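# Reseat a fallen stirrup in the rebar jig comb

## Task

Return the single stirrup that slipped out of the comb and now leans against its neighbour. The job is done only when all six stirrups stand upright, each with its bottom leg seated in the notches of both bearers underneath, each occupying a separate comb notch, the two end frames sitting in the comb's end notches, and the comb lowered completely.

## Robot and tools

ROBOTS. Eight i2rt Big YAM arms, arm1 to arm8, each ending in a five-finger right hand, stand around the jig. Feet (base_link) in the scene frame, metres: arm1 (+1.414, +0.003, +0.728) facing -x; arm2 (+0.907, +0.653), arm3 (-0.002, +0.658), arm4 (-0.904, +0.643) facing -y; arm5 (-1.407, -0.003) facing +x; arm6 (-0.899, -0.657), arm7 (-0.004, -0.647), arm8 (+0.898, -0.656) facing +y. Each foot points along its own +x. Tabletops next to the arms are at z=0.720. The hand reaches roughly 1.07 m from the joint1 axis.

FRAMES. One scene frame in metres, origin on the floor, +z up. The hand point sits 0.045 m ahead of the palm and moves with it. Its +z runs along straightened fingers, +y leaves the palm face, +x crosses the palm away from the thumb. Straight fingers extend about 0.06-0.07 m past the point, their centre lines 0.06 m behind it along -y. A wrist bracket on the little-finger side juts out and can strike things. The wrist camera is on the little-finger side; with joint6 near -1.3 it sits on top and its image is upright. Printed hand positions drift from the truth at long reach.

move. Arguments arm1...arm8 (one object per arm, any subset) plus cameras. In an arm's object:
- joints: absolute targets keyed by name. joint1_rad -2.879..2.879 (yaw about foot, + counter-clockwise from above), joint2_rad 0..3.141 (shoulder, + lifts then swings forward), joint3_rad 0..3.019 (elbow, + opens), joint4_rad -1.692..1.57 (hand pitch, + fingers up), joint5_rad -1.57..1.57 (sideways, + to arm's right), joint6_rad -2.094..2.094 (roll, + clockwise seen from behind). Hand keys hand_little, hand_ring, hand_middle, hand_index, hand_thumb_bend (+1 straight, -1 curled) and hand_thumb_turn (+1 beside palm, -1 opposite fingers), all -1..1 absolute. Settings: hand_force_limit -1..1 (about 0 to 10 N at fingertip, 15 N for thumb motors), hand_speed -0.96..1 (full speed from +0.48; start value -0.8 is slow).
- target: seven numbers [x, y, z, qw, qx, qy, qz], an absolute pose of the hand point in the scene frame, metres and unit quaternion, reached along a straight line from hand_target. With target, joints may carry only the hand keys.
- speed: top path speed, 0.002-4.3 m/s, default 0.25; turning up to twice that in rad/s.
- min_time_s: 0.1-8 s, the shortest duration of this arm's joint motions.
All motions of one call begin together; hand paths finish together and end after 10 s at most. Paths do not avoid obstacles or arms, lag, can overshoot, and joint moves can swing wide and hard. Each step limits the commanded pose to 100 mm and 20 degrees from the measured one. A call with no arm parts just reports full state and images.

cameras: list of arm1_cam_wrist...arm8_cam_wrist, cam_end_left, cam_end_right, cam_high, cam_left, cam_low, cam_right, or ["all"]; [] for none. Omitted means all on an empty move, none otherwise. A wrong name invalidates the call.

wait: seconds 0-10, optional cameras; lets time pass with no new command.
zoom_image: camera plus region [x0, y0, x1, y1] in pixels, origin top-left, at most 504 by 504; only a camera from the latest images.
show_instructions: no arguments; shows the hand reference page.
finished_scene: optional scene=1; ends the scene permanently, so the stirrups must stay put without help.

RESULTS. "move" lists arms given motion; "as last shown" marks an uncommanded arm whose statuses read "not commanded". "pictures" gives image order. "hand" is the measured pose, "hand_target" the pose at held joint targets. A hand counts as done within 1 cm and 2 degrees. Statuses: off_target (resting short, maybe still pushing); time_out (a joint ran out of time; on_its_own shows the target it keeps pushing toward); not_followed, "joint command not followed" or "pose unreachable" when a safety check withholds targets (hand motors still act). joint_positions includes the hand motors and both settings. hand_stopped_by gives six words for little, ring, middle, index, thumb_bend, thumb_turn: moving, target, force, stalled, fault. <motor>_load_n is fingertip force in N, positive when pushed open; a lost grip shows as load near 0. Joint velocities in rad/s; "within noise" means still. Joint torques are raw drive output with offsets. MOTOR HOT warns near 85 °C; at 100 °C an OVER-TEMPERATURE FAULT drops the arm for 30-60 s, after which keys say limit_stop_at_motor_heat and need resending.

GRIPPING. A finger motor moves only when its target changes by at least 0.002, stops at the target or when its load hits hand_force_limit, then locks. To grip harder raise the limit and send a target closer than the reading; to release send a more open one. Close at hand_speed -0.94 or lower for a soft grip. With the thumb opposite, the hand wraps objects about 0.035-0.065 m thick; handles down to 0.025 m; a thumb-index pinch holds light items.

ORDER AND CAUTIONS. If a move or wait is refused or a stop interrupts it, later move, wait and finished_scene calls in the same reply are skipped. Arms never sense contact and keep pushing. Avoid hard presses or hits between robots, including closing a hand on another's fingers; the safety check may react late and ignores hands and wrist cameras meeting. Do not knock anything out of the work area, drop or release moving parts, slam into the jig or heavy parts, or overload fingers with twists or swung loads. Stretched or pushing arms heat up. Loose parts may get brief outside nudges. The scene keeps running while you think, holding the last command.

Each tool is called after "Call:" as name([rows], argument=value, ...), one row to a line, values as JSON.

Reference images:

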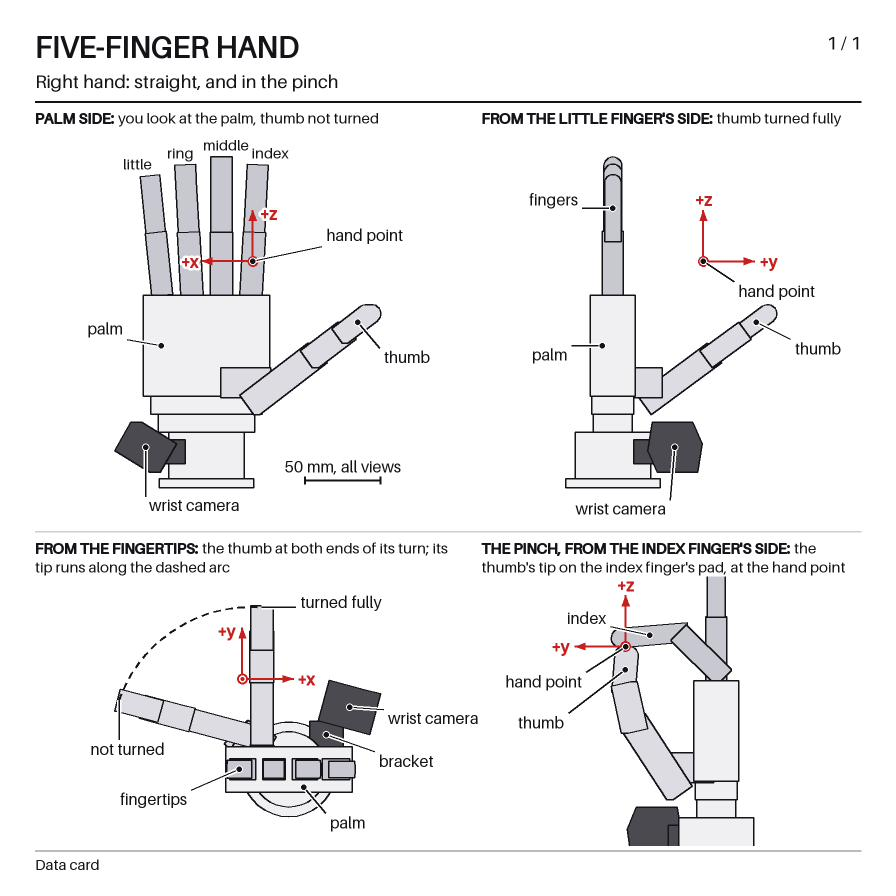

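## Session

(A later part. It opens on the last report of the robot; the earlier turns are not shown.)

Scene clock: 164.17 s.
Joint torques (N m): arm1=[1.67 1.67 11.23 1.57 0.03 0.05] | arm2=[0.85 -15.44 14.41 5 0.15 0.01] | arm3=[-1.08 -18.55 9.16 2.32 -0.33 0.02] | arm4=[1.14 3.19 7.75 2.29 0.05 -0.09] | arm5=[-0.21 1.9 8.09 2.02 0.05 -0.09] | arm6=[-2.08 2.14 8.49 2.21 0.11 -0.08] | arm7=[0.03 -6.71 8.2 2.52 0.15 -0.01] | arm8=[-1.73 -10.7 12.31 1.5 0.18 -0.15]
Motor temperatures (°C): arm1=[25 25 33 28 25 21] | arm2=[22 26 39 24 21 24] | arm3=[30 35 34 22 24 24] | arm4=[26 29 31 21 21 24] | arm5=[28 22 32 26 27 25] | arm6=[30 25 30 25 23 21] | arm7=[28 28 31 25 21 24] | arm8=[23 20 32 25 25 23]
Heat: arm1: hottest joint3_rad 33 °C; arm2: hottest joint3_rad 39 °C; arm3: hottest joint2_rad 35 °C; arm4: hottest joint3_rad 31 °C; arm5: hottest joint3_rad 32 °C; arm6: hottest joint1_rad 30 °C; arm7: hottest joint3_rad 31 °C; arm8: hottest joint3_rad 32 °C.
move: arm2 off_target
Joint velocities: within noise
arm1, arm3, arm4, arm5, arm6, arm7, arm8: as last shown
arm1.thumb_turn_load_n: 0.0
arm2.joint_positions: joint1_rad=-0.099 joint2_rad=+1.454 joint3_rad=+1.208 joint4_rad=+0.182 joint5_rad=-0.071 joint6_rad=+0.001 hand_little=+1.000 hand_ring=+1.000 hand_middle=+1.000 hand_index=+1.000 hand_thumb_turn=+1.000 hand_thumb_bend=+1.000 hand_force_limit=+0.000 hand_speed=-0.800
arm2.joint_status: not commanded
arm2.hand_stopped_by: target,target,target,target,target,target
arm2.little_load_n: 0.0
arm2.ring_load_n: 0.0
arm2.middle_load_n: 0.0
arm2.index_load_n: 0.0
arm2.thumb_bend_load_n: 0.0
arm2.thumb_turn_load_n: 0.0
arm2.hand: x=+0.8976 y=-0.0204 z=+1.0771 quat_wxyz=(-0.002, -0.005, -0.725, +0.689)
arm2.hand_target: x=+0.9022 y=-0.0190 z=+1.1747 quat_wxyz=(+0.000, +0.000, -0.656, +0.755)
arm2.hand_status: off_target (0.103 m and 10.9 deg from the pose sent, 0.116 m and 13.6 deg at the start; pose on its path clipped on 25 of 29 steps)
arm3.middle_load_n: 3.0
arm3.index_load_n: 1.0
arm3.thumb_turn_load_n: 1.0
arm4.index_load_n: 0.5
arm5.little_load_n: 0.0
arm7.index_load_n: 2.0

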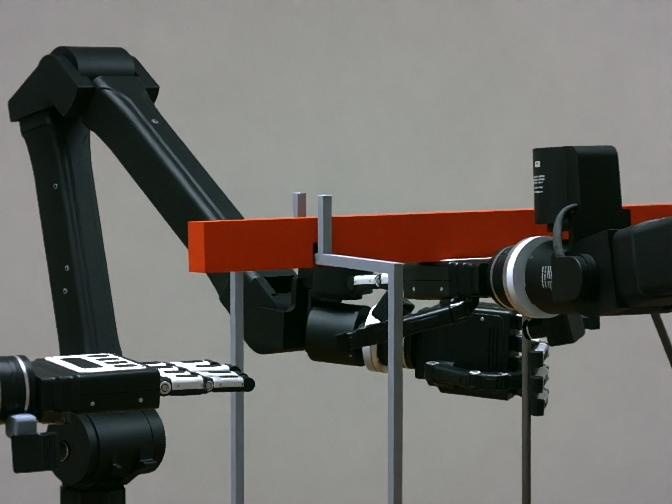

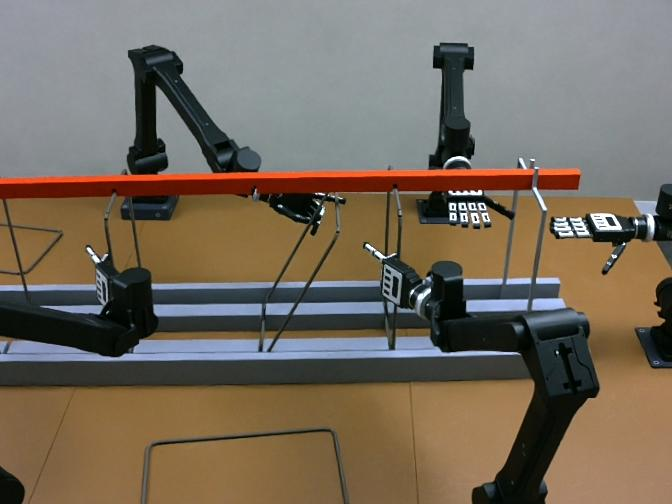

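Call:
move(arm2={"target": [0.902, -0.03, 1.19, 0, 0, 0.6560, -0.7547], "speed": 0.6}, cameras=["cam_end_right", "cam_right"])

Call:
zoom_image(camera="cam_end_right", region=[180, 160, 520, 415])

Call:
zoom_image(camera="cam_right", region=[80, 140, 420, 260])

Scene clock: 165.40 s.
Joint torques (N m): arm1=[1.96 2.14 11.23 1.51 0.07 0.08] | arm2=[0.85 -15.56 14.3 5.01 0.11 0.01] | arm3=[-1.26 -18.37 9.1 2.33 -0.32 0.03] | arm4=[1.26 3.08 7.79 2.33 0.05 -0.09] | arm5=[0.21 1.96 8.03 2.04 0.06 -0.05] | arm6=[-2.08 2.02 8.49 2.21 0.11 -0.08] | arm7=[0.03 -6.59 8.16 2.48 0.15 -0.02] | arm8=[-1.96 -10.52 12.3 1.5 0.18 -0.14]
Motor temperatures (°C): arm1=[25 25 33 28 25 21] | arm2=[22 26 39 24 21 24] | arm3=[30 35 33 22 24 24] | arm4=[26 29 31 21 21 24] | arm5=[28 22 32 26 27 25] | arm6=[30 25 30 25 23 21] | arm7=[28 28 31 25 21 24] | arm8=[23 20 32 25 25 23]
Heat: arm1: hottest joint3_rad 33 °C; arm2: hottest joint3_rad 39 °C; arm3: hottest joint2_rad 35 °C; arm4: hottest joint3_rad 31 °C; arm5: hottest joint3_rad 32 °C; arm6: hottest joint1_rad 30 °C; arm7: hottest joint3_rad 31 °C; arm8: hottest joint3_rad 32 °C.
move: arm2 off_target
Joint velocities: within noise
arm1, arm3, arm4, arm5, arm6, arm7, arm8: as last shown
arm2.joint_positions: joint1_rad=-0.099 joint2_rad=+1.454 joint3_rad=+1.208 joint4_rad=+0.182 joint5_rad=-0.071 joint6_rad=+0.001 hand_little=+1.000 hand_ring=+1.000 hand_middle=+1.000 hand_index=+1.000 hand_thumb_turn=+1.000 hand_thumb_bend=+1.000 hand_force_limit=+0.000 hand_speed=-0.800
arm2.joint_status: not commanded
arm2.hand_stopped_by: target,target,target,target,target,target
arm2.little_load_n: 0.0
arm2.ring_load_n: -0.5
arm2.middle_load_n: 0.0
arm2.index_load_n: 0.0
arm2.thumb_bend_load_n: 0.0
arm2.thumb_turn_load_n: 0.0
arm2.hand: x=+0.8976 y=-0.0204 z=+1.0771 quat_wxyz=(-0.002, -0.005, -0.725, +0.689)
arm2.hand_target: x=+0.9018 y=-0.0184 z=+1.1748 quat_wxyz=(+0.000, +0.000, -0.656, +0.755)
arm2.hand_status: off_target (0.113 m and 10.9 deg from the pose sent, 0.113 m and 10.9 deg at the start; pose on its path clipped on 11 of 15 steps)
arm3.index_load_n: 1.5
arm3.thumb_turn_load_n: 0.5
arm4.index_load_n: 0.0
arm4.thumb_bend_load_n: 0.5
arm4.thumb_turn_load_n: 0.5
arm6.thumb_bend_load_n: -0.5
arm7.index_load_n: 1.5

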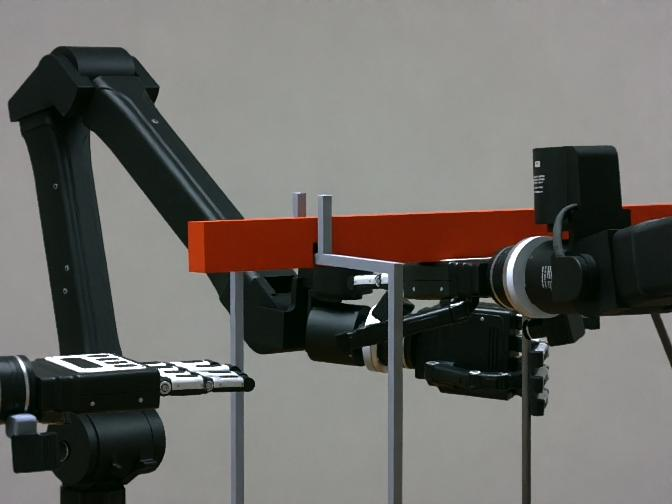

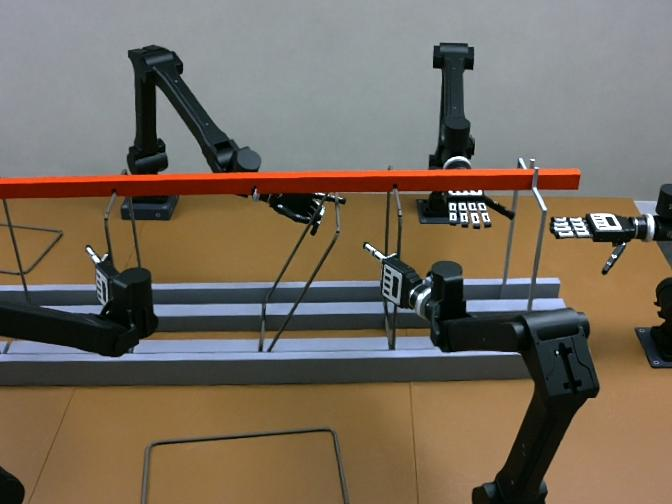

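Scaled by 1.482 from the camera's image (finer frame: 960x720).

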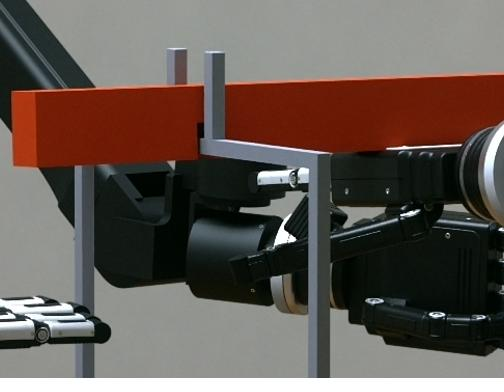

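Scaled by 1.482 from the camera's image (finer frame: 960x720).

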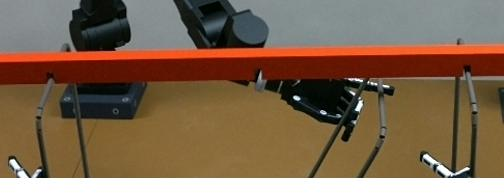

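Call:
move(arm2={"target": [0.902, -0.03, 1.19, 0, 0, 0.6560, -0.7547], "speed": 1.0}, cameras=["cam_end_right", "cam_right"])

Call:
zoom_image(camera="cam_end_right", region=[180, 160, 520, 415])

Call:
zoom_image(camera="cam_right", region=[80, 140, 420, 260])

Scene clock: 166.60 s.
Joint torques (N m): arm1=[1.73 1.9 11.33 1.5 0.04 0.06] | arm2=[0.85 -15.56 14.3 5 0.11 0.01] | arm3=[-1.2 -18.37 9.14 2.33 -0.33 0.03] | arm4=[1.2 3.02 7.76 2.32 0.05 -0.1] | arm5=[-0.26 2.32 8.03 1.95 0.03 -0.03] | arm6=[-2.14 2.14 8.51 2.18 0.11 -0.08] | arm7=[-0.03 -6.65 8.13 2.45 0.14 -0.02] | arm8=[-1.73 -10.46 12.37 1.44 0.18 -0.13]
Motor temperatures (°C): arm1=[25 25 33 28 25 21] | arm2=[22 27 39 24 21 24] | arm3=[30 35 33 22 24 24] | arm4=[26 29 31 21 21 24] | arm5=[28 22 32 26 27 24] | arm6=[30 25 30 25 23 21] | arm7=[28 28 31 25 21 24] | arm8=[23 20 33 25 25 23]
Heat: arm1: hottest joint3_rad 33 °C; arm2: hottest joint3_rad 39 °C; arm3: hottest joint2_rad 35 °C; arm4: hottest joint3_rad 31 °C; arm5: hottest joint3_rad 32 °C; arm6: hottest joint1_rad 30 °C; arm7: hottest joint3_rad 31 °C; arm8: hottest joint3_rad 33 °C.
move: arm2 off_target
Joint velocities: within noise
arm1.joint_positions: joint1_rad=-0.095 joint2_rad=+0.083 joint3_rad=+0.371 joint4_rad=-0.273 joint5_rad=-0.083 joint6_rad=-0.008 hand_little=+1.000 hand_ring=+1.000 hand_middle=+1.000 hand_index=+1.000 hand_thumb_turn=+1.000 hand_thumb_bend=+1.000 hand_force_limit=+0.000 hand_speed=-0.500
arm1.joint_status: not commanded
arm1.hand_stopped_by: fault,target,target,target,target,target
arm1.little_load_n: 0.0
arm1.ring_load_n: 0.0
arm1.middle_load_n: 0.0
arm1.index_load_n: 0.0
arm1.thumb_bend_load_n: 0.0
arm1.thumb_turn_load_n: -0.5
arm1.hand: x=+1.1281 y=-0.0168 z=+1.0092 quat_wxyz=(+0.508, -0.496, -0.496, +0.500)
arm1.hand_target: x=+1.1297 y=-0.0199 z=+1.0001 quat_wxyz=(+0.500, -0.500, -0.500, +0.500)
arm1.hand_status: not commanded
arm2.joint_positions: joint1_rad=-0.099 joint2_rad=+1.454 joint3_rad=+1.208 joint4_rad=+0.182 joint5_rad=-0.071 joint6_rad=+0.001 hand_little=+1.000 hand_ring=+1.000 hand_middle=+1.000 hand_index=+1.000 hand_thumb_turn=+1.000 hand_thumb_bend=+1.000 hand_force_limit=+0.000 hand_speed=-0.800
arm2.joint_status: not commanded
arm2.hand_stopped_by: target,target,target,target,target,target
arm2.little_load_n: 0.0
arm2.ring_load_n: 0.0
arm2.middle_load_n: 0.0
arm2.index_load_n: 0.0
arm2.thumb_bend_load_n: 0.0
arm2.thumb_turn_load_n: -0.5
arm2.hand: x=+0.8976 y=-0.0204 z=+1.0771 quat_wxyz=(-0.002, -0.005, -0.725, +0.689)
arm2.hand_target: x=+0.9018 y=-0.0184 z=+1.1748 quat_wxyz=(+0.000, +0.000, -0.656, +0.755)
arm2.hand_status: off_target (0.113 m and 10.9 deg from the pose sent, 0.113 m and 10.9 deg at the start; pose on its path clipped on 11 of 15 steps)
arm3, arm7, arm8: as last shown
arm3.index_load_n: 1.0
arm4.joint_positions: joint1_rad=+0.384 joint2_rad=+0.552 joint3_rad=+1.350 joint4_rad=-1.286 joint5_rad=+0.102 joint6_rad=-0.981 hand_little=+1.000 hand_ring=+1.000 hand_middle=+1.000 hand_index=+1.000 hand_thumb_turn=+1.000 hand_thumb_bend=+1.000 hand_force_limit=+0.000 hand_speed=-0.800
arm4.joint_status: not commanded
arm4.hand_stopped_by: target,target,target,target,target,target
arm4.little_load_n: 0.0
arm4.ring_load_n: 0.0
arm4.middle_load_n: 0.0
arm4.index_load_n: 0.0
arm4.thumb_bend_load_n: 0.0
arm4.thumb_turn_load_n: 0.0
arm4.hand: x=-0.8792 y=+0.4314 z=+1.2836 quat_wxyz=(+0.195, +0.515, -0.683, +0.479)
arm4.hand_target: x=-0.8796 y=+0.4322 z=+1.2924 quat_wxyz=(+0.197, +0.511, -0.679, +0.488)
arm4.hand_status: not commanded
arm5.joint_positions: joint1_rad=+0.098 joint2_rad=+0.650 joint3_rad=+1.435 joint4_rad=-1.275 joint5_rad=+0.139 joint6_rad=-1.336 hand_little=+1.000 hand_ring=+1.000 hand_middle=+1.000 hand_index=+1.000 hand_thumb_turn=+1.000 hand_thumb_bend=+1.000 hand_force_limit=+0.000 hand_speed=-0.800
arm5.joint_status: not commanded
arm5.hand_stopped_by: target,target,target,target,target,target
arm5.little_load_n: 0.0
arm5.ring_load_n: 0.0
arm5.middle_load_n: 0.0
arm5.index_load_n: 0.0
arm5.thumb_bend_load_n: 0.0
arm5.thumb_turn_load_n: 0.0
arm5.hand: x=-1.1677 y=-0.0576 z=+1.2974 quat_wxyz=(-0.025, +0.847, -0.095, +0.522)
arm5.hand_target: x=-1.1690 y=-0.0577 z=+1.3064 quat_wxyz=(-0.027, +0.842, -0.095, +0.531)
arm5.hand_status: not commanded
arm6.joint_positions: joint1_rad=-0.123 joint2_rad=+0.630 joint3_rad=+1.447 joint4_rad=-1.200 joint5_rad=+0.216 joint6_rad=-1.427 hand_little=+1.000 hand_ring=+1.000 hand_middle=+1.000 hand_index=+1.000 hand_thumb_turn=+1.000 hand_thumb_bend=+1.000 hand_force_limit=+0.000 hand_speed=-0.800
arm6.joint_status: not commanded
arm6.hand_stopped_by: target,target,target,target,target,target
arm6.little_load_n: 0.0
arm6.ring_load_n: 0.0
arm6.middle_load_n: 0.0
arm6.index_load_n: 0.0
arm6.thumb_bend_load_n: 0.0
arm6.thumb_turn_load_n: 0.0
arm6.hand: x=-0.7750 y=-0.4274 z=+1.2815 quat_wxyz=(-0.330, +0.693, +0.455, +0.451)
arm6.hand_target: x=-0.7752 y=-0.4293 z=+1.2898 quat_wxyz=(-0.337, +0.690, +0.451, +0.456)
arm6.hand_status: not commanded
arm7.thumb_bend_load_n: -0.5

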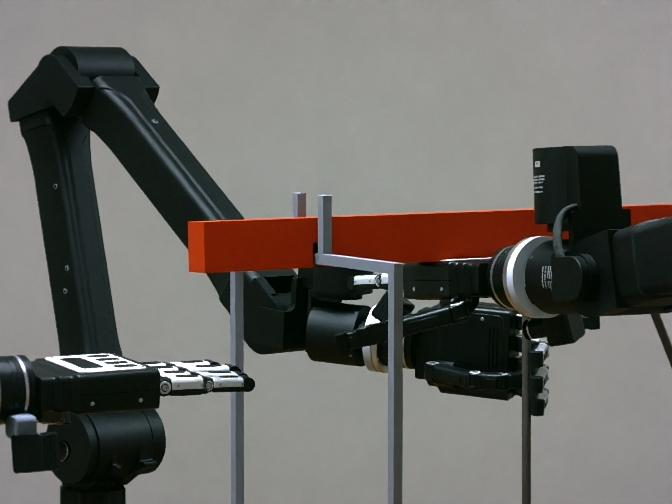

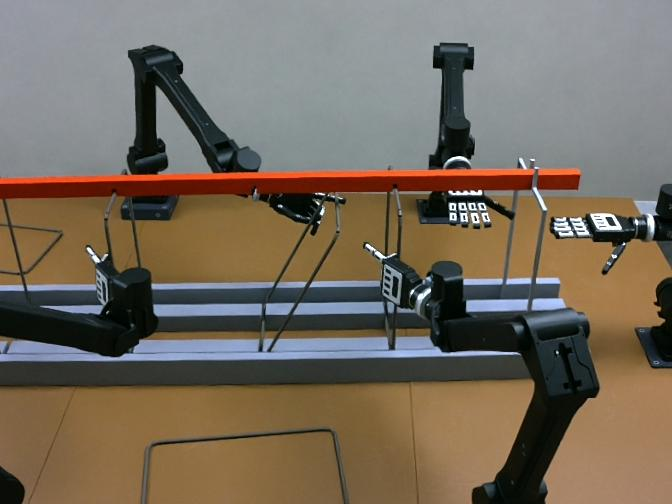

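Scaled by 1.482 from the camera's image (finer frame: 960x720).

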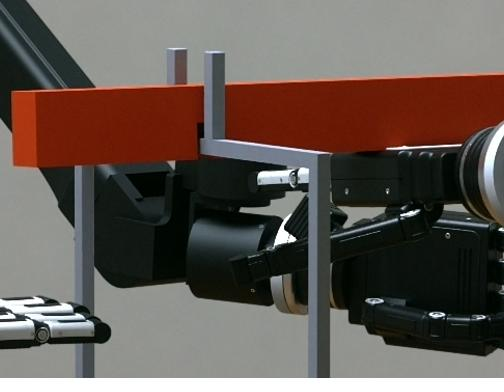

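Scaled by 1.482 from the camera's image (finer frame: 960x720).

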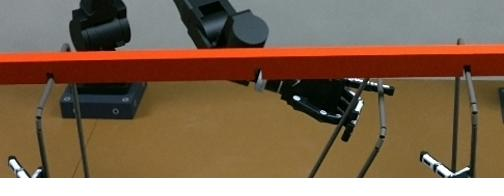

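Call:
move(arm2={"joints": {"joint2_rad": 1.345, "joint3_rad": 1.262, "joint4_rad": 0.235}, "min_time_s": 2}, cameras=["cam_end_right", "cam_right"])

Call:
zoom_image(camera="cam_end_right", region=[180, 160, 520, 415])

Call:
zoom_image(camera="cam_right", region=[80, 140, 420, 260])

Scene clock: 170.40 s.
Joint torques (N m): arm1=[1.85 2.26 11.36 1.47 0.06 0.05] | arm2=[0.73 -17.32 13.01 4.37 0.07 -0.13] | arm3=[-1.26 -18.49 9.13 2.36 -0.34 0.03] | arm4=[1.08 3.08 7.75 2.35 0.04 -0.09] | arm5=[-0.32 2.37 8.24 2.11 0.08 -0.04] | arm6=[-1.96 2.08 8.46 2.24 0.11 -0.08] | arm7=[0.03 -6.83 8.18 2.52 0.06 -0.01] | arm8=[-1.96 -10.4 12.37 1.42 0.15 -0.15]
Motor temperatures (°C): arm1=[25 25 33 28 25 21] | arm2=[22 27 40 24 21 24] | arm3=[30 35 33 22 24 24] | arm4=[26 29 31 21 21 24] | arm5=[28 22 32 26 27 24] | arm6=[30 25 30 25 23 21] | arm7=[28 28 31 25 21 24] | arm8=[23 20 33 25 25 23]
Heat: arm1: hottest joint3_rad 33 °C; arm2: hottest joint3_rad 40 °C; arm3: hottest joint2_rad 35 °C; arm4: hottest joint3_rad 31 °C; arm5: hottest joint3_rad 32 °C; arm6: hottest joint1_rad 30 °C; arm7: hottest joint3_rad 31 °C; arm8: hottest joint3_rad 33 °C.
move: arm2 done
Joint velocities: within noise
arm1, arm3, arm4, arm5, arm6, arm8: as last shown
arm2.joint_positions: joint1_rad=-0.098 joint2_rad=+1.422 joint3_rad=+1.208 joint4_rad=+0.182 joint5_rad=-0.070 joint6_rad=+0.017 hand_little=+1.000 hand_ring=+1.000 hand_middle=+1.000 hand_index=+1.000 hand_thumb_turn=+1.000 hand_thumb_bend=+1.000 hand_force_limit=+0.000 hand_speed=-0.800
arm2.joint_status: all done
arm2.hand_stopped_by: target,target,target,target,target,target
arm2.little_load_n: 0.0
arm2.ring_load_n: 0.0
arm2.middle_load_n: -0.5
arm2.index_load_n: 0.0
arm2.thumb_bend_load_n: 0.0
arm2.thumb_turn_load_n: 0.0
arm2.hand: x=+0.8993 y=-0.0129 z=+1.0984 quat_wxyz=(-0.006, -0.010, -0.714, +0.700)
arm2.hand_target: x=+0.9031 y=+0.0024 z=+1.1966 quat_wxyz=(+0.000, +0.000, -0.646, +0.763)
arm2.hand_status: not commanded
arm3.ring_load_n: 1.5
arm3.index_load_n: 1.5
arm3.thumb_turn_load_n: 1.0
arm4.middle_load_n: -0.5
arm7.joint_positions: joint1_rad=-0.655 joint2_rad=+1.396 joint3_rad=+0.737 joint4_rad=+0.615 joint5_rad=-1.287 joint6_rad=-1.575 hand_little=+1.000 hand_ring=+0.404 hand_middle=+0.362 hand_index=+0.334 hand_thumb_turn=-1.000 hand_thumb_bend=-0.800 hand_force_limit=-0.650 hand_speed=-0.850
arm7.joint_status: not commanded
arm7.hand_stopped_by: target,force,force,force,target,target
arm7.little_load_n: 0.0
arm7.ring_load_n: 0.0
arm7.middle_load_n: 0.0
arm7.index_load_n: 0.0
arm7.thumb_bend_load_n: 0.0
arm7.thumb_turn_load_n: 0.0
arm7.hand: x=+0.1611 y=-0.1354 z=+1.0180 quat_wxyz=(-0.635, +0.327, +0.633, +0.298)
arm7.hand_target: x=+0.1716 y=-0.1278 z=+1.0381 quat_wxyz=(-0.632, +0.316, +0.633, +0.316)
arm7.hand_status: not commanded
arm8.joint_positions: joint1_rad=+0.215 joint2_rad=+1.336 joint3_rad=+0.680 joint4_rad=+0.605 joint5_rad=-0.401 joint6_rad=-1.548 hand_little=+1.000 hand_ring=-0.027 hand_middle=-0.009 hand_index=+0.000 hand_thumb_turn=-1.000 hand_thumb_bend=-0.714 hand_force_limit=-0.650 hand_speed=-0.900
arm8.index_load_n: 0.0
arm8.hand: x=+0.7300 y=-0.1053 z=+1.0071 quat_wxyz=(-0.625, +0.329, +0.644, +0.295)
arm8.hand_target: x=+0.7338 y=-0.0942 z=+1.0382 quat_wxyz=(-0.632, +0.316, +0.632, +0.316)

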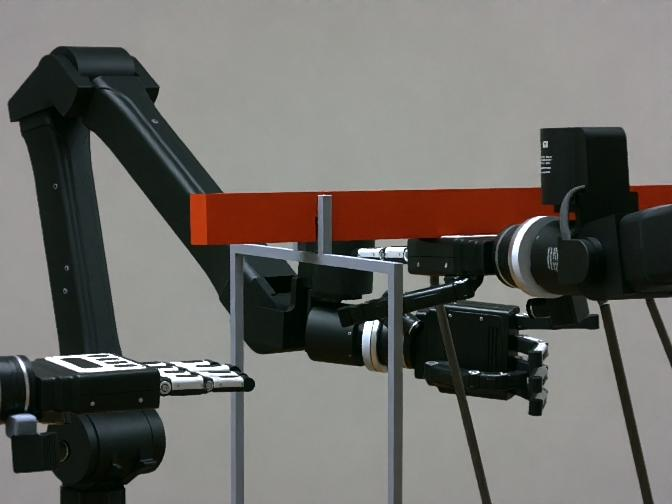

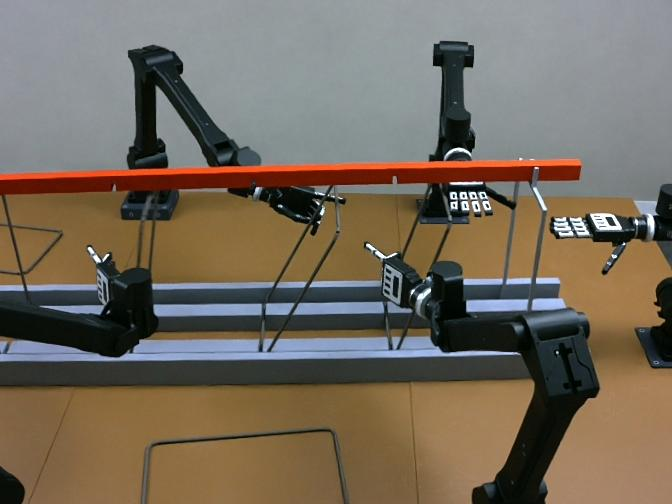

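Scaled by 1.482 from the camera's image (finer frame: 960x720).

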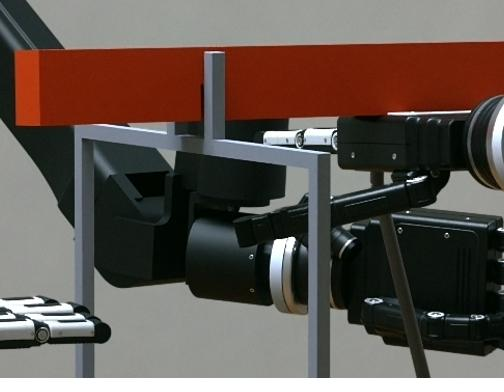

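Scaled by 1.482 from the camera's image (finer frame: 960x720).

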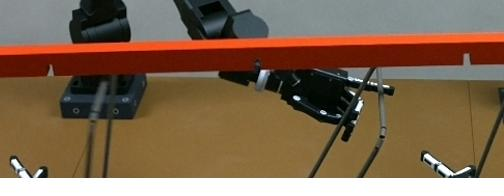

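Call:
move(cameras=["arm8_cam_wrist", "arm7_cam_wrist", "arm3_cam_wrist", "cam_right"])

Scene clock: 170.77 s.
Joint torques (N m): arm1=[1.08 2.2 11.19 1.33 0.07 0.08] | arm2=[0.79 -17.32 13.01 4.37 0.07 -0.12] | arm3=[-1.49 -17.96 9.66 2.43 -0.17 0.03] | arm4=[1.26 3.08 7.75 2.3 0.05 -0.1] | arm5=[0.03 2.14 8.16 2.04 0.08 -0.05] | arm6=[-1.96 2.02 8.46 2.19 0.11 -0.08] | arm7=[-0.03 -6.53 8.12 2.52 0.05 -0.03] | arm8=[-1.79 -10.52 12.34 1.48 0.14 -0.15]
Motor temperatures (°C): arm1=[25 25 33 28 25 21] | arm2=[22 27 40 24 21 24] | arm3=[30 35 33 22 24 24] | arm4=[26 29 31 21 21 24] | arm5=[28 22 32 26 27 24] | arm6=[30 25 30 25 23 21] | arm7=[28 28 31 25 21 24] | arm8=[23 20 33 25 25 23]
Heat: arm1: hottest joint3_rad 33 °C; arm2: hottest joint3_rad 40 °C; arm3: hottest joint2_rad 35 °C; arm4: hottest joint3_rad 31 °C; arm5: hottest joint3_rad 32 °C; arm6: hottest joint1_rad 30 °C; arm7: hottest joint3_rad 31 °C; arm8: hottest joint3_rad 33 °C.
Joint velocities: within noise
arm1.joint_positions: joint1_rad=-0.095 joint2_rad=+0.083 joint3_rad=+0.371 joint4_rad=-0.273 joint5_rad=-0.083 joint6_rad=-0.008 hand_little=+1.000 hand_ring=+1.000 hand_middle=+1.000 hand_index=+1.000 hand_thumb_turn=+1.000 hand_thumb_bend=+1.000 hand_force_limit=+0.000 hand_speed=-0.500
arm1.joint_status: not commanded
arm1.hand_stopped_by: fault,target,target,target,target,target
arm1.little_load_n: -0.5
arm1.ring_load_n: -0.5
arm1.middle_load_n: 0.0
arm1.index_load_n: 0.0
arm1.thumb_bend_load_n: 0.0
arm1.thumb_turn_load_n: -0.5
arm1.hand: x=+1.1281 y=-0.0168 z=+1.0092 quat_wxyz=(+0.508, -0.496, -0.496, +0.500) (m; scene frame)
arm1.hand_target: x=+1.1297 y=-0.0199 z=+1.0001 quat_wxyz=(+0.500, -0.500, -0.500, +0.500) (m; scene frame)
arm1.hand_status: not commanded
arm2.joint_positions: joint1_rad=-0.098 joint2_rad=+1.422 joint3_rad=+1.208 joint4_rad=+0.182 joint5_rad=-0.070 joint6_rad=+0.017 hand_little=+1.000 hand_ring=+1.000 hand_middle=+1.000 hand_index=+1.000 hand_thumb_turn=+1.000 hand_thumb_bend=+1.000 hand_force_limit=+0.000 hand_speed=-0.800
arm2.joint_status: all done
arm2.hand_stopped_by: target,target,target,target,target,target
arm2.little_load_n: 0.0
arm2.ring_load_n: 0.0
arm2.middle_load_n: 0.0
arm2.index_load_n: 0.0
arm2.thumb_bend_load_n: 0.0
arm2.thumb_turn_load_n: -0.5
arm2.hand: x=+0.8993 y=-0.0129 z=+1.0984 quat_wxyz=(-0.006, -0.010, -0.714, +0.700) (m; scene frame)
arm2.hand_target: x=+0.9031 y=+0.0024 z=+1.1966 quat_wxyz=(+0.000, +0.000, -0.646, +0.763) (m; scene frame)
arm2.hand_status: not commanded
arm3.joint_positions: joint1_rad=+0.678 joint2_rad=+1.814 joint3_rad=+1.397 joint4_rad=-0.133 joint5_rad=-0.870 joint6_rad=-1.981 hand_little=+1.000 hand_ring=-0.296 hand_middle=-0.288 hand_index=-0.299 hand_thumb_turn=-1.000 hand_thumb_bend=-0.515 hand_force_limit=-0.500 hand_speed=-0.870
arm3.joint_status: not commanded
arm3.hand_stopped_by: target,target,force,force,force,target
arm3.little_load_n: -0.5
arm3.ring_load_n: 0.0
arm3.middle_load_n: 3.0
arm3.index_load_n: 1.0
arm3.thumb_bend_load_n: 5.0
arm3.thumb_turn_load_n: 1.0
arm3.hand: x=+0.5337 y=+0.1377 z=+0.9525 quat_wxyz=(-0.020, +0.817, +0.003, +0.577) (m; scene frame)
arm3.hand_target: x=+0.5212 y=+0.1242 z=+0.9749 quat_wxyz=(+0.000, +0.809, +0.000, +0.588) (m; scene frame)
arm3.hand_status: not commanded
arm4.joint_positions: joint1_rad=+0.384 joint2_rad=+0.552 joint3_rad=+1.350 joint4_rad=-1.286 joint5_rad=+0.102 joint6_rad=-0.981 hand_little=+1.000 hand_ring=+1.000 hand_middle=+1.000 hand_index=+1.000 hand_thumb_turn=+1.000 hand_thumb_bend=+1.000 hand_force_limit=+0.000 hand_speed=-0.800
arm4.joint_status: not commanded
arm4.hand_stopped_by: target,target,target,target,target,target
arm4.little_load_n: 0.0
arm4.ring_load_n: 0.0
arm4.middle_load_n: 0.0
arm4.index_load_n: 0.0
arm4.thumb_bend_load_n: 0.0
arm4.thumb_turn_load_n: 0.0
arm4.hand: x=-0.8792 y=+0.4314 z=+1.2836 quat_wxyz=(+0.195, +0.515, -0.683, +0.479) (m; scene frame)
arm4.hand_target: x=-0.8796 y=+0.4322 z=+1.2924 quat_wxyz=(+0.197, +0.511, -0.679, +0.488) (m; scene frame)
arm4.hand_status: not commanded
arm5.joint_positions: joint1_rad=+0.098 joint2_rad=+0.650 joint3_rad=+1.435 joint4_rad=-1.275 joint5_rad=+0.139 joint6_rad=-1.336 hand_little=+1.000 hand_ring=+1.000 hand_middle=+1.000 hand_index=+1.000 hand_thumb_turn=+1.000 hand_thumb_bend=+1.000 hand_force_limit=+0.000 hand_speed=-0.800
arm5.joint_status: not commanded
arm5.hand_stopped_by: target,target,target,target,target,target
arm5.little_load_n: 0.0
arm5.ring_load_n: 0.0
arm5.middle_load_n: 0.0
arm5.index_load_n: 0.0
arm5.thumb_bend_load_n: 0.0
arm5.thumb_turn_load_n: 0.0
arm5.hand: x=-1.1677 y=-0.0576 z=+1.2974 quat_wxyz=(-0.025, +0.847, -0.095, +0.522) (m; scene frame)
arm5.hand_target: x=-1.1690 y=-0.0577 z=+1.3064 quat_wxyz=(-0.027, +0.842, -0.095, +0.531) (m; scene frame)
arm5.hand_status: not commanded
arm6.joint_positions: joint1_rad=-0.123 joint2_rad=+0.630 joint3_rad=+1.447 joint4_rad=-1.200 joint5_rad=+0.216 joint6_rad=-1.427 hand_little=+1.000 hand_ring=+1.000 hand_middle=+1.000 hand_index=+1.000 hand_thumb_turn=+1.000 hand_thumb_bend=+1.000 hand_force_limit=+0.000 hand_speed=-0.800
arm6.joint_status: not commanded
arm6.hand_stopped_by: target,target,target,target,target,target
arm6.little_load_n: 0.0
arm6.ring_load_n: 0.0
arm6.middle_load_n: 0.0
arm6.index_load_n: 0.0
arm6.thumb_bend_load_n: 0.0
arm6.thumb_turn_load_n: 0.0
arm6.hand: x=-0.7750 y=-0.4274 z=+1.2815 quat_wxyz=(-0.330, +0.693, +0.455, +0.451) (m; scene frame)
arm6.hand_target: x=-0.7752 y=-0.4293 z=+1.2898 quat_wxyz=(-0.337, +0.690, +0.451, +0.456) (m; scene frame)
arm6.hand_status: not commanded
arm7.joint_positions: joint1_rad=-0.655 joint2_rad=+1.396 joint3_rad=+0.737 joint4_rad=+0.615 joint5_rad=-1.287 joint6_rad=-1.575 hand_little=+1.000 hand_ring=+0.404 hand_middle=+0.362 hand_index=+0.334 hand_thumb_turn=-1.000 hand_thumb_bend=-0.800 hand_force_limit=-0.650 hand_speed=-0.850
arm7.joint_status: not commanded
arm7.hand_stopped_by: target,force,force,force,target,target
arm7.little_load_n: -0.5
arm7.ring_load_n: 0.0
arm7.middle_load_n: 0.0
arm7.index_load_n: 0.0
arm7.thumb_bend_load_n: 0.0
arm7.thumb_turn_load_n: 0.0
arm7.hand: x=+0.1611 y=-0.1354 z=+1.0180 quat_wxyz=(-0.635, +0.327, +0.633, +0.298) (m; scene frame)
arm7.hand_target: x=+0.1716 y=-0.1278 z=+1.0381 quat_wxyz=(-0.632, +0.316, +0.633, +0.316) (m; scene frame)
arm7.hand_status: not commanded
arm8.joint_positions: joint1_rad=+0.215 joint2_rad=+1.336 joint3_rad=+0.680 joint4_rad=+0.605 joint5_rad=-0.401 joint6_rad=-1.548 hand_little=+1.000 hand_ring=-0.027 hand_middle=-0.009 hand_index=+0.000 hand_thumb_turn=-1.000 hand_thumb_bend=-0.714 hand_force_limit=-0.650 hand_speed=-0.900
arm8.joint_status: not commanded
arm8.hand_stopped_by: target,force,force,force,force,target
arm8.little_load_n: 0.0
arm8.ring_load_n: 0.0
arm8.middle_load_n: 0.5
arm8.index_load_n: 0.0
arm8.thumb_bend_load_n: 2.5
arm8.thumb_turn_load_n: 0.5
arm8.hand: x=+0.7300 y=-0.1053 z=+1.0071 quat_wxyz=(-0.625, +0.329, +0.644, +0.295) (m; scene frame)
arm8.hand_target: x=+0.7338 y=-0.0942 z=+1.0382 quat_wxyz=(-0.632, +0.316, +0.632, +0.316) (m; scene frame)
arm8.hand_status: not commanded
pictures: arm3_cam_wrist, arm7_cam_wrist, arm8_cam_wrist, cam_right

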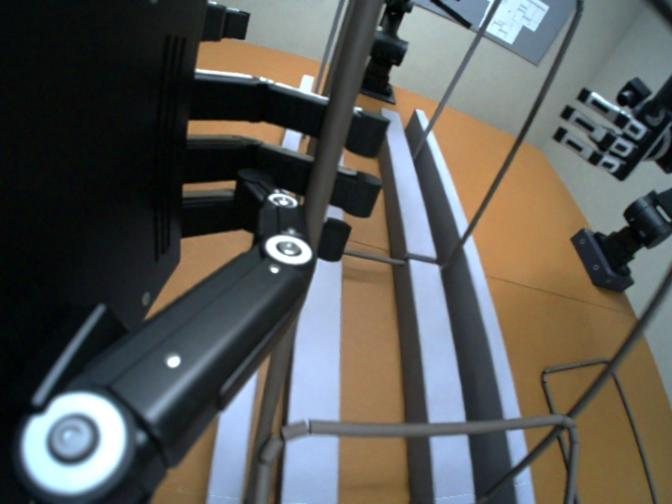

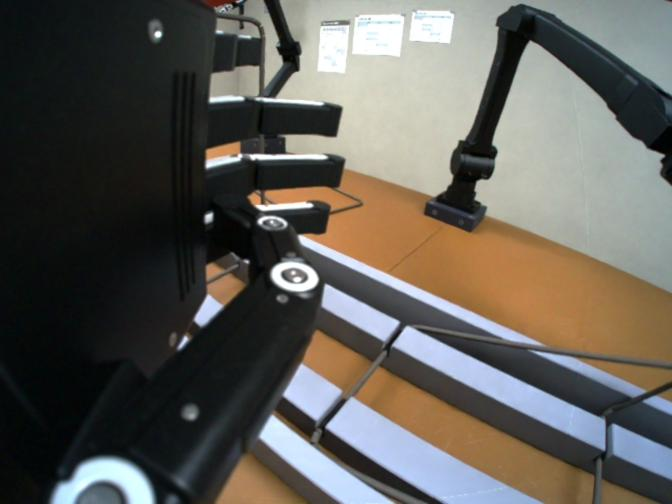

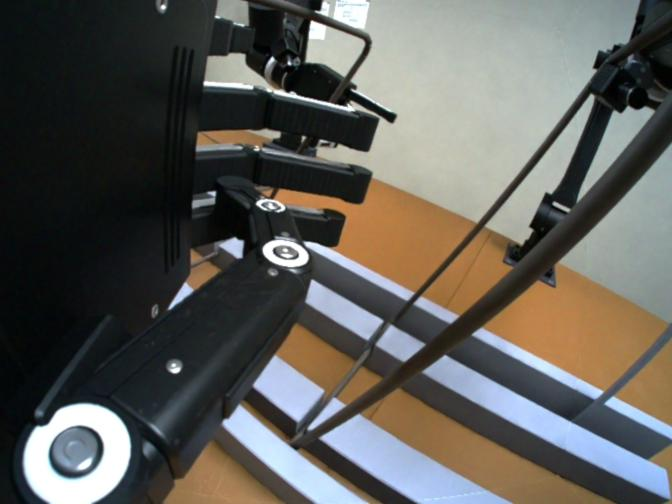

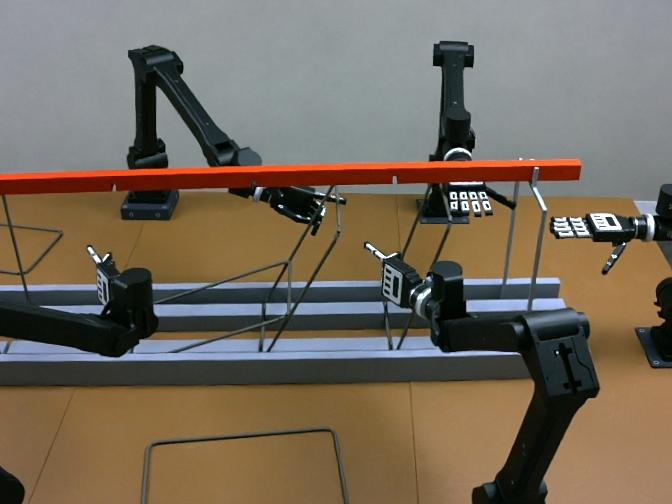

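Call:
move(arm7={"target": [0.165, -0.25, 1.045, 0.6325, -0.3162, -0.6325, -0.3162], "speed": 0.15, "joints": {"hand_speed": 0.2, "hand_thumb_bend": 1, "hand_ring": 1, "hand_middle": 1, "hand_index": 1}}, cameras=["arm7_cam_wrist", "cam_right", "cam_high"])

Call:
zoom_image(camera="cam_right", region=[100, 140, 500, 400])

Scene clock: 180.80 s.
Joint torques (N m): arm1=[1.9 2.84 11.22 1.76 0.09 0.09] | arm2=[0.73 -17.32 13.01 4.37 0.07 -0.13] | arm3=[-1.44 -18.37 9.63 2.3 -0.21 0] | arm4=[1.14 3.19 7.72 2.29 0.05 -0.09] | arm5=[-0.62 2.02 8.27 1.92 0.07 -0.03] | arm6=[-1.96 2.02 8.49 2.19 0.11 -0.08] | arm7=[0.21 -4.01 5.5 1.29 -0.22 0.04] | arm8=[-1.96 -10.7 12.31 1.44 0.14 -0.14]
Motor temperatures (°C): arm1=[25 24 33 28 25 21] | arm2=[22 27 40 25 21 24] | arm3=[30 35 34 22 24 24] | arm4=[26 29 31 21 21 24] | arm5=[28 22 32 26 27 24] | arm6=[30 24 30 25 23 21] | arm7=[28 28 31 25 21 24] | arm8=[23 21 33 25 25 23]
Heat: arm1: hottest joint3_rad 33 °C; arm2: hottest joint3_rad 40 °C; arm3: hottest joint2_rad 35 °C; arm4: hottest joint3_rad 31 °C; arm5: hottest joint3_rad 32 °C; arm6: hottest joint1_rad 30 °C; arm7: hottest joint3_rad 31 °C; arm8: hottest joint3_rad 33 °C.
move: arm7 done
Joint velocities: within noise
arm1, arm2, arm3, arm4, arm5, arm6, arm8: as last shown
arm1.little_load_n: 0.0
arm1.ring_load_n: 0.0
arm2.index_load_n: -0.5
arm2.thumb_turn_load_n: 0.0
arm3.joint_positions: joint1_rad=+0.678 joint2_rad=+1.814 joint3_rad=+1.396 joint4_rad=-0.133 joint5_rad=-0.871 joint6_rad=-1.980 hand_little=+1.000 hand_ring=-0.296 hand_middle=-0.288 hand_index=-0.299 hand_thumb_turn=-1.000 hand_thumb_bend=-0.515 hand_force_limit=-0.500 hand_speed=-0.870
arm3.little_load_n: 0.0
arm3.ring_load_n: 4.5
arm3.index_load_n: 1.5
arm3.thumb_turn_load_n: 0.5
arm3.hand: x=+0.5335 y=+0.1377 z=+0.9523 quat_wxyz=(-0.021, +0.817, +0.003, +0.577)
arm3.hand_target: x=+0.5211 y=+0.1241 z=+0.9749 quat_wxyz=(+0.000, +0.809, +0.000, +0.588)
arm5.ring_load_n: -0.5
arm7.joint_positions: joint1_rad=-0.875 joint2_rad=+1.121 joint3_rad=+0.556 joint4_rad=+0.612 joint5_rad=-1.497 joint6_rad=-1.545 hand_little=+1.000 hand_ring=+1.000 hand_middle=+1.000 hand_index=+1.000 hand_thumb_turn=-1.000 hand_thumb_bend=+1.000 hand_force_limit=-0.650 hand_speed=+0.200
arm7.joint_status: all done
arm7.hand_stopped_by: target,target,target,target,target,target
arm7.little_load_n: 0.5
arm7.ring_load_n: 0.0
arm7.middle_load_n: -0.5
arm7.index_load_n: 0.0
arm7.thumb_bend_load_n: 0.0
arm7.thumb_turn_load_n: 0.5
arm7.hand: x=+0.1654 y=-0.2475 z=+1.0466 quat_wxyz=(-0.629, +0.310, +0.636, +0.322)
arm7.hand_target: x=+0.1650 y=-0.2500 z=+1.0449 quat_wxyz=(-0.632, +0.316, +0.633, +0.316)
arm7.hand_status: done (0.003 m and 1.2 deg from the pose sent, 0.118 m and 2.5 deg at the start)
arm8.little_load_n: 0.5
arm8.thumb_bend_load_n: 3.0
pictures: arm7_cam_wrist, cam_high, cam_right

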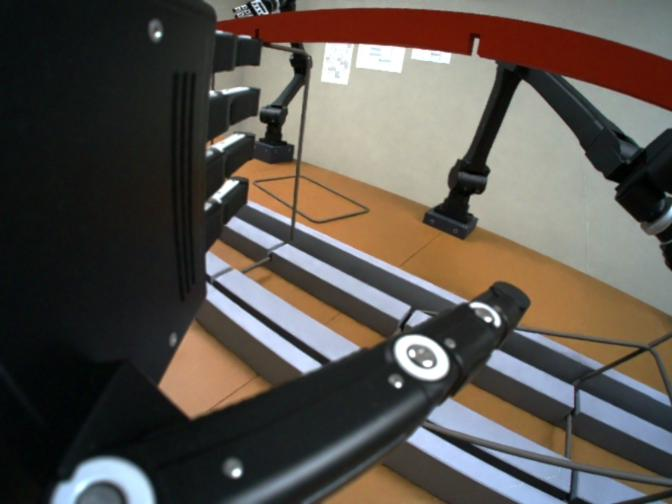

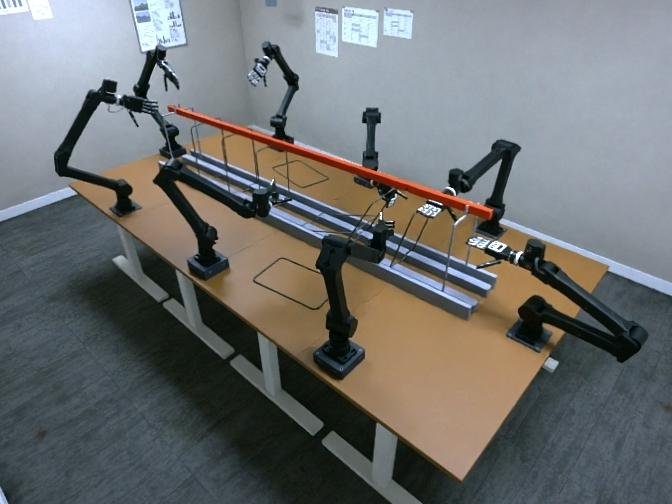

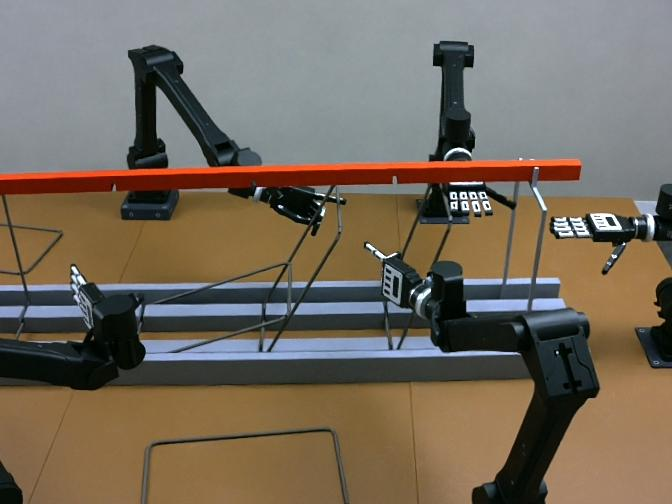

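Scaled by 1.260 from the camera's image (finer frame: 960x720).

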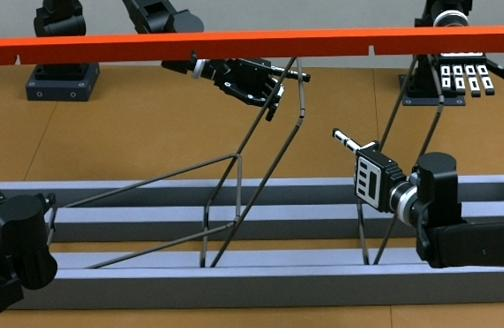

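Call:
zoom_image(camera="arm7_cam_wrist", region=[210, 0, 520, 130])

Call:
zoom_image(camera="arm7_cam_wrist", region=[340, 260, 672, 504])

Scaled by 1.626 from the camera's image (finer frame: 960x720).

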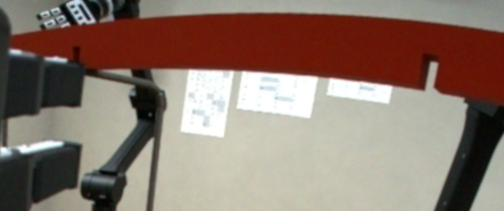

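Scaled by 1.518 from the camera's image (finer frame: 960x720).

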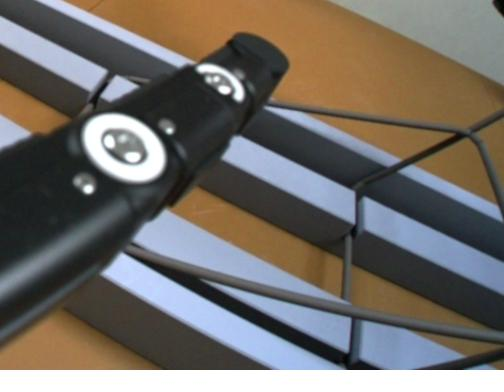

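Call:
move(arm7={"target": [0.36, -0.33, 0.92, 0.6964, -0.6964, -0.1228, -0.1228], "speed": 0.25, "joints": {"hand_speed": 0.4, "hand_thumb_turn": 1}}, cameras=["arm7_cam_wrist", "cam_right"])

Scene clock: 184.90 s.
Joint torques (N m): arm1=[2.08 2.43 11.21 1.58 0.08 0.08] | arm2=[0.79 -17.32 13.01 4.38 0.07 -0.13] | arm3=[-1.32 -18.37 9.63 2.35 -0.21 0.01] | arm4=[1.2 3.14 7.75 2.35 0.04 -0.1] | arm5=[-0.26 2.2 8.12 1.94 0.06 -0.04] | arm6=[-2.02 1.96 8.5 2.17 0.11 -0.1] | arm7=[0.26 -7.06 6.56 1.33 0.04 -0.03] | arm8=[-1.85 -10.52 12.3 1.46 0.14 -0.15]
Motor temperatures (°C): arm1=[25 24 33 28 25 21] | arm2=[22 27 41 25 21 24] | arm3=[30 35 34 22 24 24] | arm4=[26 28 31 21 21 24] | arm5=[28 22 33 26 27 24] | arm6=[30 24 30 25 23 21] | arm7=[28 28 31 25 21 24] | arm8=[23 21 33 25 25 23]
Heat: arm1: hottest joint3_rad 33 °C; arm2: hottest joint3_rad 41 °C; arm3: hottest joint2_rad 35 °C; arm4: hottest joint3_rad 31 °C; arm5: hottest joint3_rad 33 °C; arm6: hottest joint1_rad 30 °C; arm7: hottest joint3_rad 31 °C; arm8: hottest joint3_rad 33 °C.
move: arm7 off_target
Joint velocities: within noise
arm1, arm2, arm3, arm4, arm5, arm6, arm8: as last shown
arm2.index_load_n: 0.0
arm2.thumb_turn_load_n: -0.5
arm3.ring_load_n: 4.0
arm3.middle_load_n: 2.5
arm5.ring_load_n: 0.5
arm6.thumb_turn_load_n: -0.5
arm7.joint_positions: joint1_rad=-1.271 joint2_rad=+1.550 joint3_rad=+0.608 joint4_rad=+0.930 joint5_rad=-1.255 joint6_rad=-0.344 hand_little=+1.000 hand_ring=+1.000 hand_middle=+1.000 hand_index=+1.000 hand_thumb_turn=+1.000 hand_thumb_bend=+1.000 hand_force_limit=-0.650 hand_speed=+0.400
arm7.joint_status: all done
arm7.hand_stopped_by: target,target,target,target,target,target
arm7.little_load_n: 0.0
arm7.ring_load_n: 0.0
arm7.middle_load_n: 0.0
arm7.index_load_n: 0.0
arm7.thumb_bend_load_n: 0.0
arm7.thumb_turn_load_n: 0.0
arm7.hand: x=+0.3466 y=-0.3327 z=+0.9093 quat_wxyz=(-0.695, +0.699, +0.121, +0.115)
arm7.hand_target: x=+0.3596 y=-0.3303 z=+0.9202 quat_wxyz=(-0.696, +0.696, +0.123, +0.123)
arm7.hand_status: off_target (0.017 m and 1.0 deg from the pose sent, 0.246 m and 79.1 deg at the start)
arm8.little_load_n: 0.0
arm8.thumb_bend_load_n: 2.5

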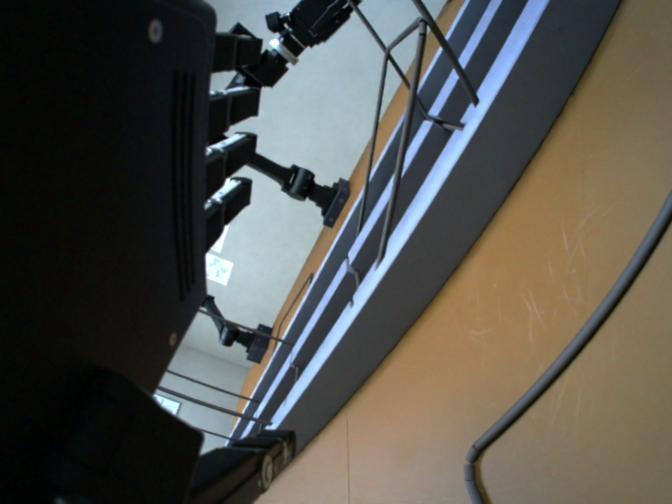

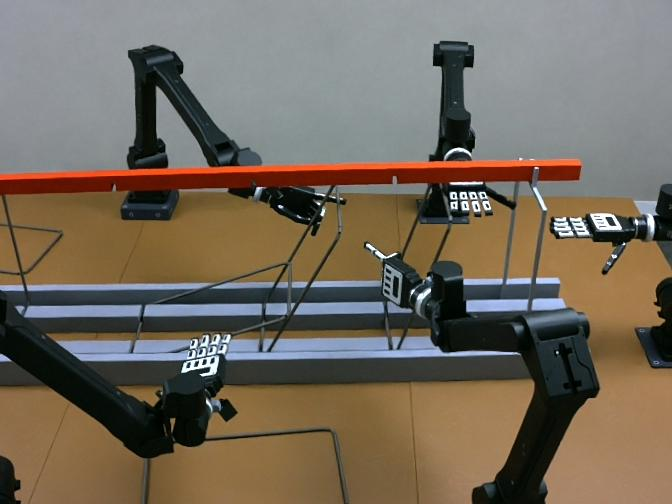

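Call:
move(arm7={"target": [0.405, -0.33, 0.78, 0.6964, -0.6964, -0.1228, -0.1228], "speed": 0.2, "joints": {"hand_thumb_bend": -1}}, cameras=["arm7_cam_wrist", "cam_right"])

Call:
zoom_image(camera="cam_right", region=[100, 240, 400, 460])

Scene clock: 187.43 s.
Joint torques (N m): arm1=[2.37 2.14 11.17 1.33 0.09 0.08] | arm2=[0.73 -17.32 13.01 4.36 0.07 -0.13] | arm3=[-1.49 -18.26 9.59 2.32 -0.22 0] | arm4=[1.26 3.19 7.76 2.35 0.05 -0.1] | arm5=[-0.15 1.73 8.1 2.06 0.07 -0.06] | arm6=[-1.9 2.08 8.5 2.14 0.12 -0.09] | arm7=[0.21 -9.88 3.55 2.52 -0.28 0.03] | arm8=[-1.85 -10.46 12.26 1.48 0.13 -0.16]
Motor temperatures (°C): arm1=[25 24 33 28 25 21] | arm2=[22 27 41 25 21 24] | arm3=[30 35 34 22 24 24] | arm4=[26 28 31 21 21 24] | arm5=[28 22 33 26 27 24] | arm6=[30 24 30 25 23 21] | arm7=[28 28 31 25 21 24] | arm8=[23 21 33 25 25 23]
Heat: arm1: hottest joint3_rad 33 °C; arm2: hottest joint3_rad 41 °C; arm3: hottest joint2_rad 35 °C; arm4: hottest joint3_rad 31 °C; arm5: hottest joint3_rad 33 °C; arm6: hottest joint1_rad 30 °C; arm7: hottest joint3_rad 31 °C; arm8: hottest joint3_rad 33 °C.
move: arm7 off_target
Joint velocities: within noise
arm1, arm2, arm3, arm4, arm5, arm6, arm8: as last shown
arm1.thumb_turn_load_n: 0.0
arm2.thumb_turn_load_n: 0.0
arm3.middle_load_n: 3.0
arm3.index_load_n: 1.0
arm5.ring_load_n: 0.0
arm6.thumb_turn_load_n: 0.0
arm7.joint_positions: joint1_rad=-1.299 joint2_rad=+2.041 joint3_rad=+0.733 joint4_rad=+1.282 joint5_rad=-1.279 joint6_rad=-0.355 hand_little=+1.000 hand_ring=+1.000 hand_middle=+1.000 hand_index=+1.000 hand_thumb_turn=+1.000 hand_thumb_bend=-1.000 hand_force_limit=-0.650 hand_speed=+0.400
arm7.joint_status: all done
arm7.hand_stopped_by: target,target,target,target,target,target
arm7.little_load_n: 0.0
arm7.ring_load_n: 0.0
arm7.middle_load_n: 0.0
arm7.index_load_n: 0.0
arm7.thumb_bend_load_n: 0.0
arm7.thumb_turn_load_n: 0.0
arm7.hand: x=+0.3951 y=-0.3302 z=+0.7743 quat_wxyz=(-0.694, +0.701, +0.118, +0.115)
arm7.hand_target: x=+0.4048 y=-0.3301 z=+0.7800 quat_wxyz=(-0.696, +0.697, +0.123, +0.123)
arm7.hand_status: off_target (0.011 m and 1.2 deg from the pose sent, 0.142 m and 1.0 deg at the start)

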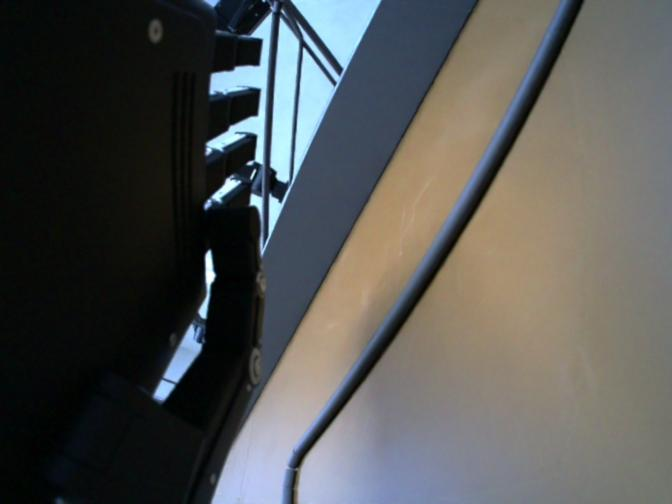

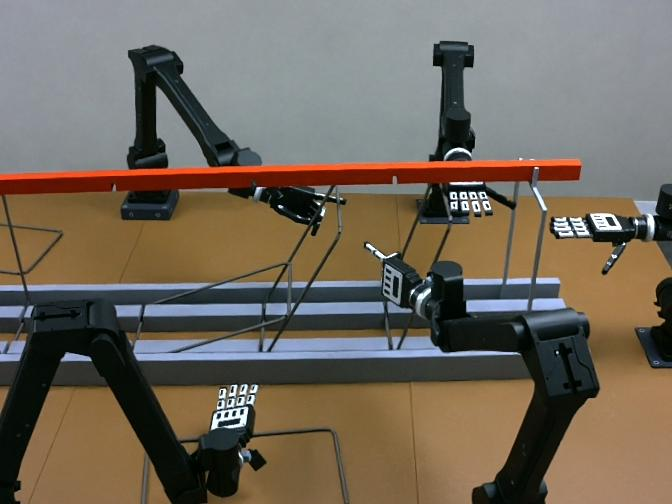

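Scaled by 1.680 from the camera's image (finer frame: 960x720).

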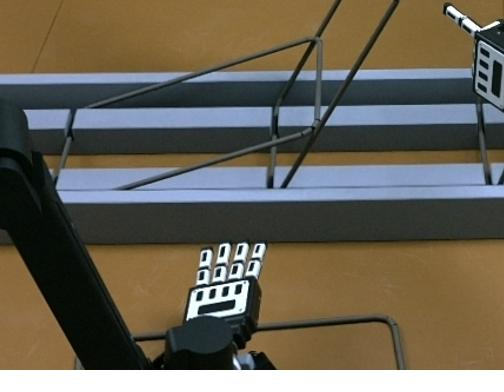

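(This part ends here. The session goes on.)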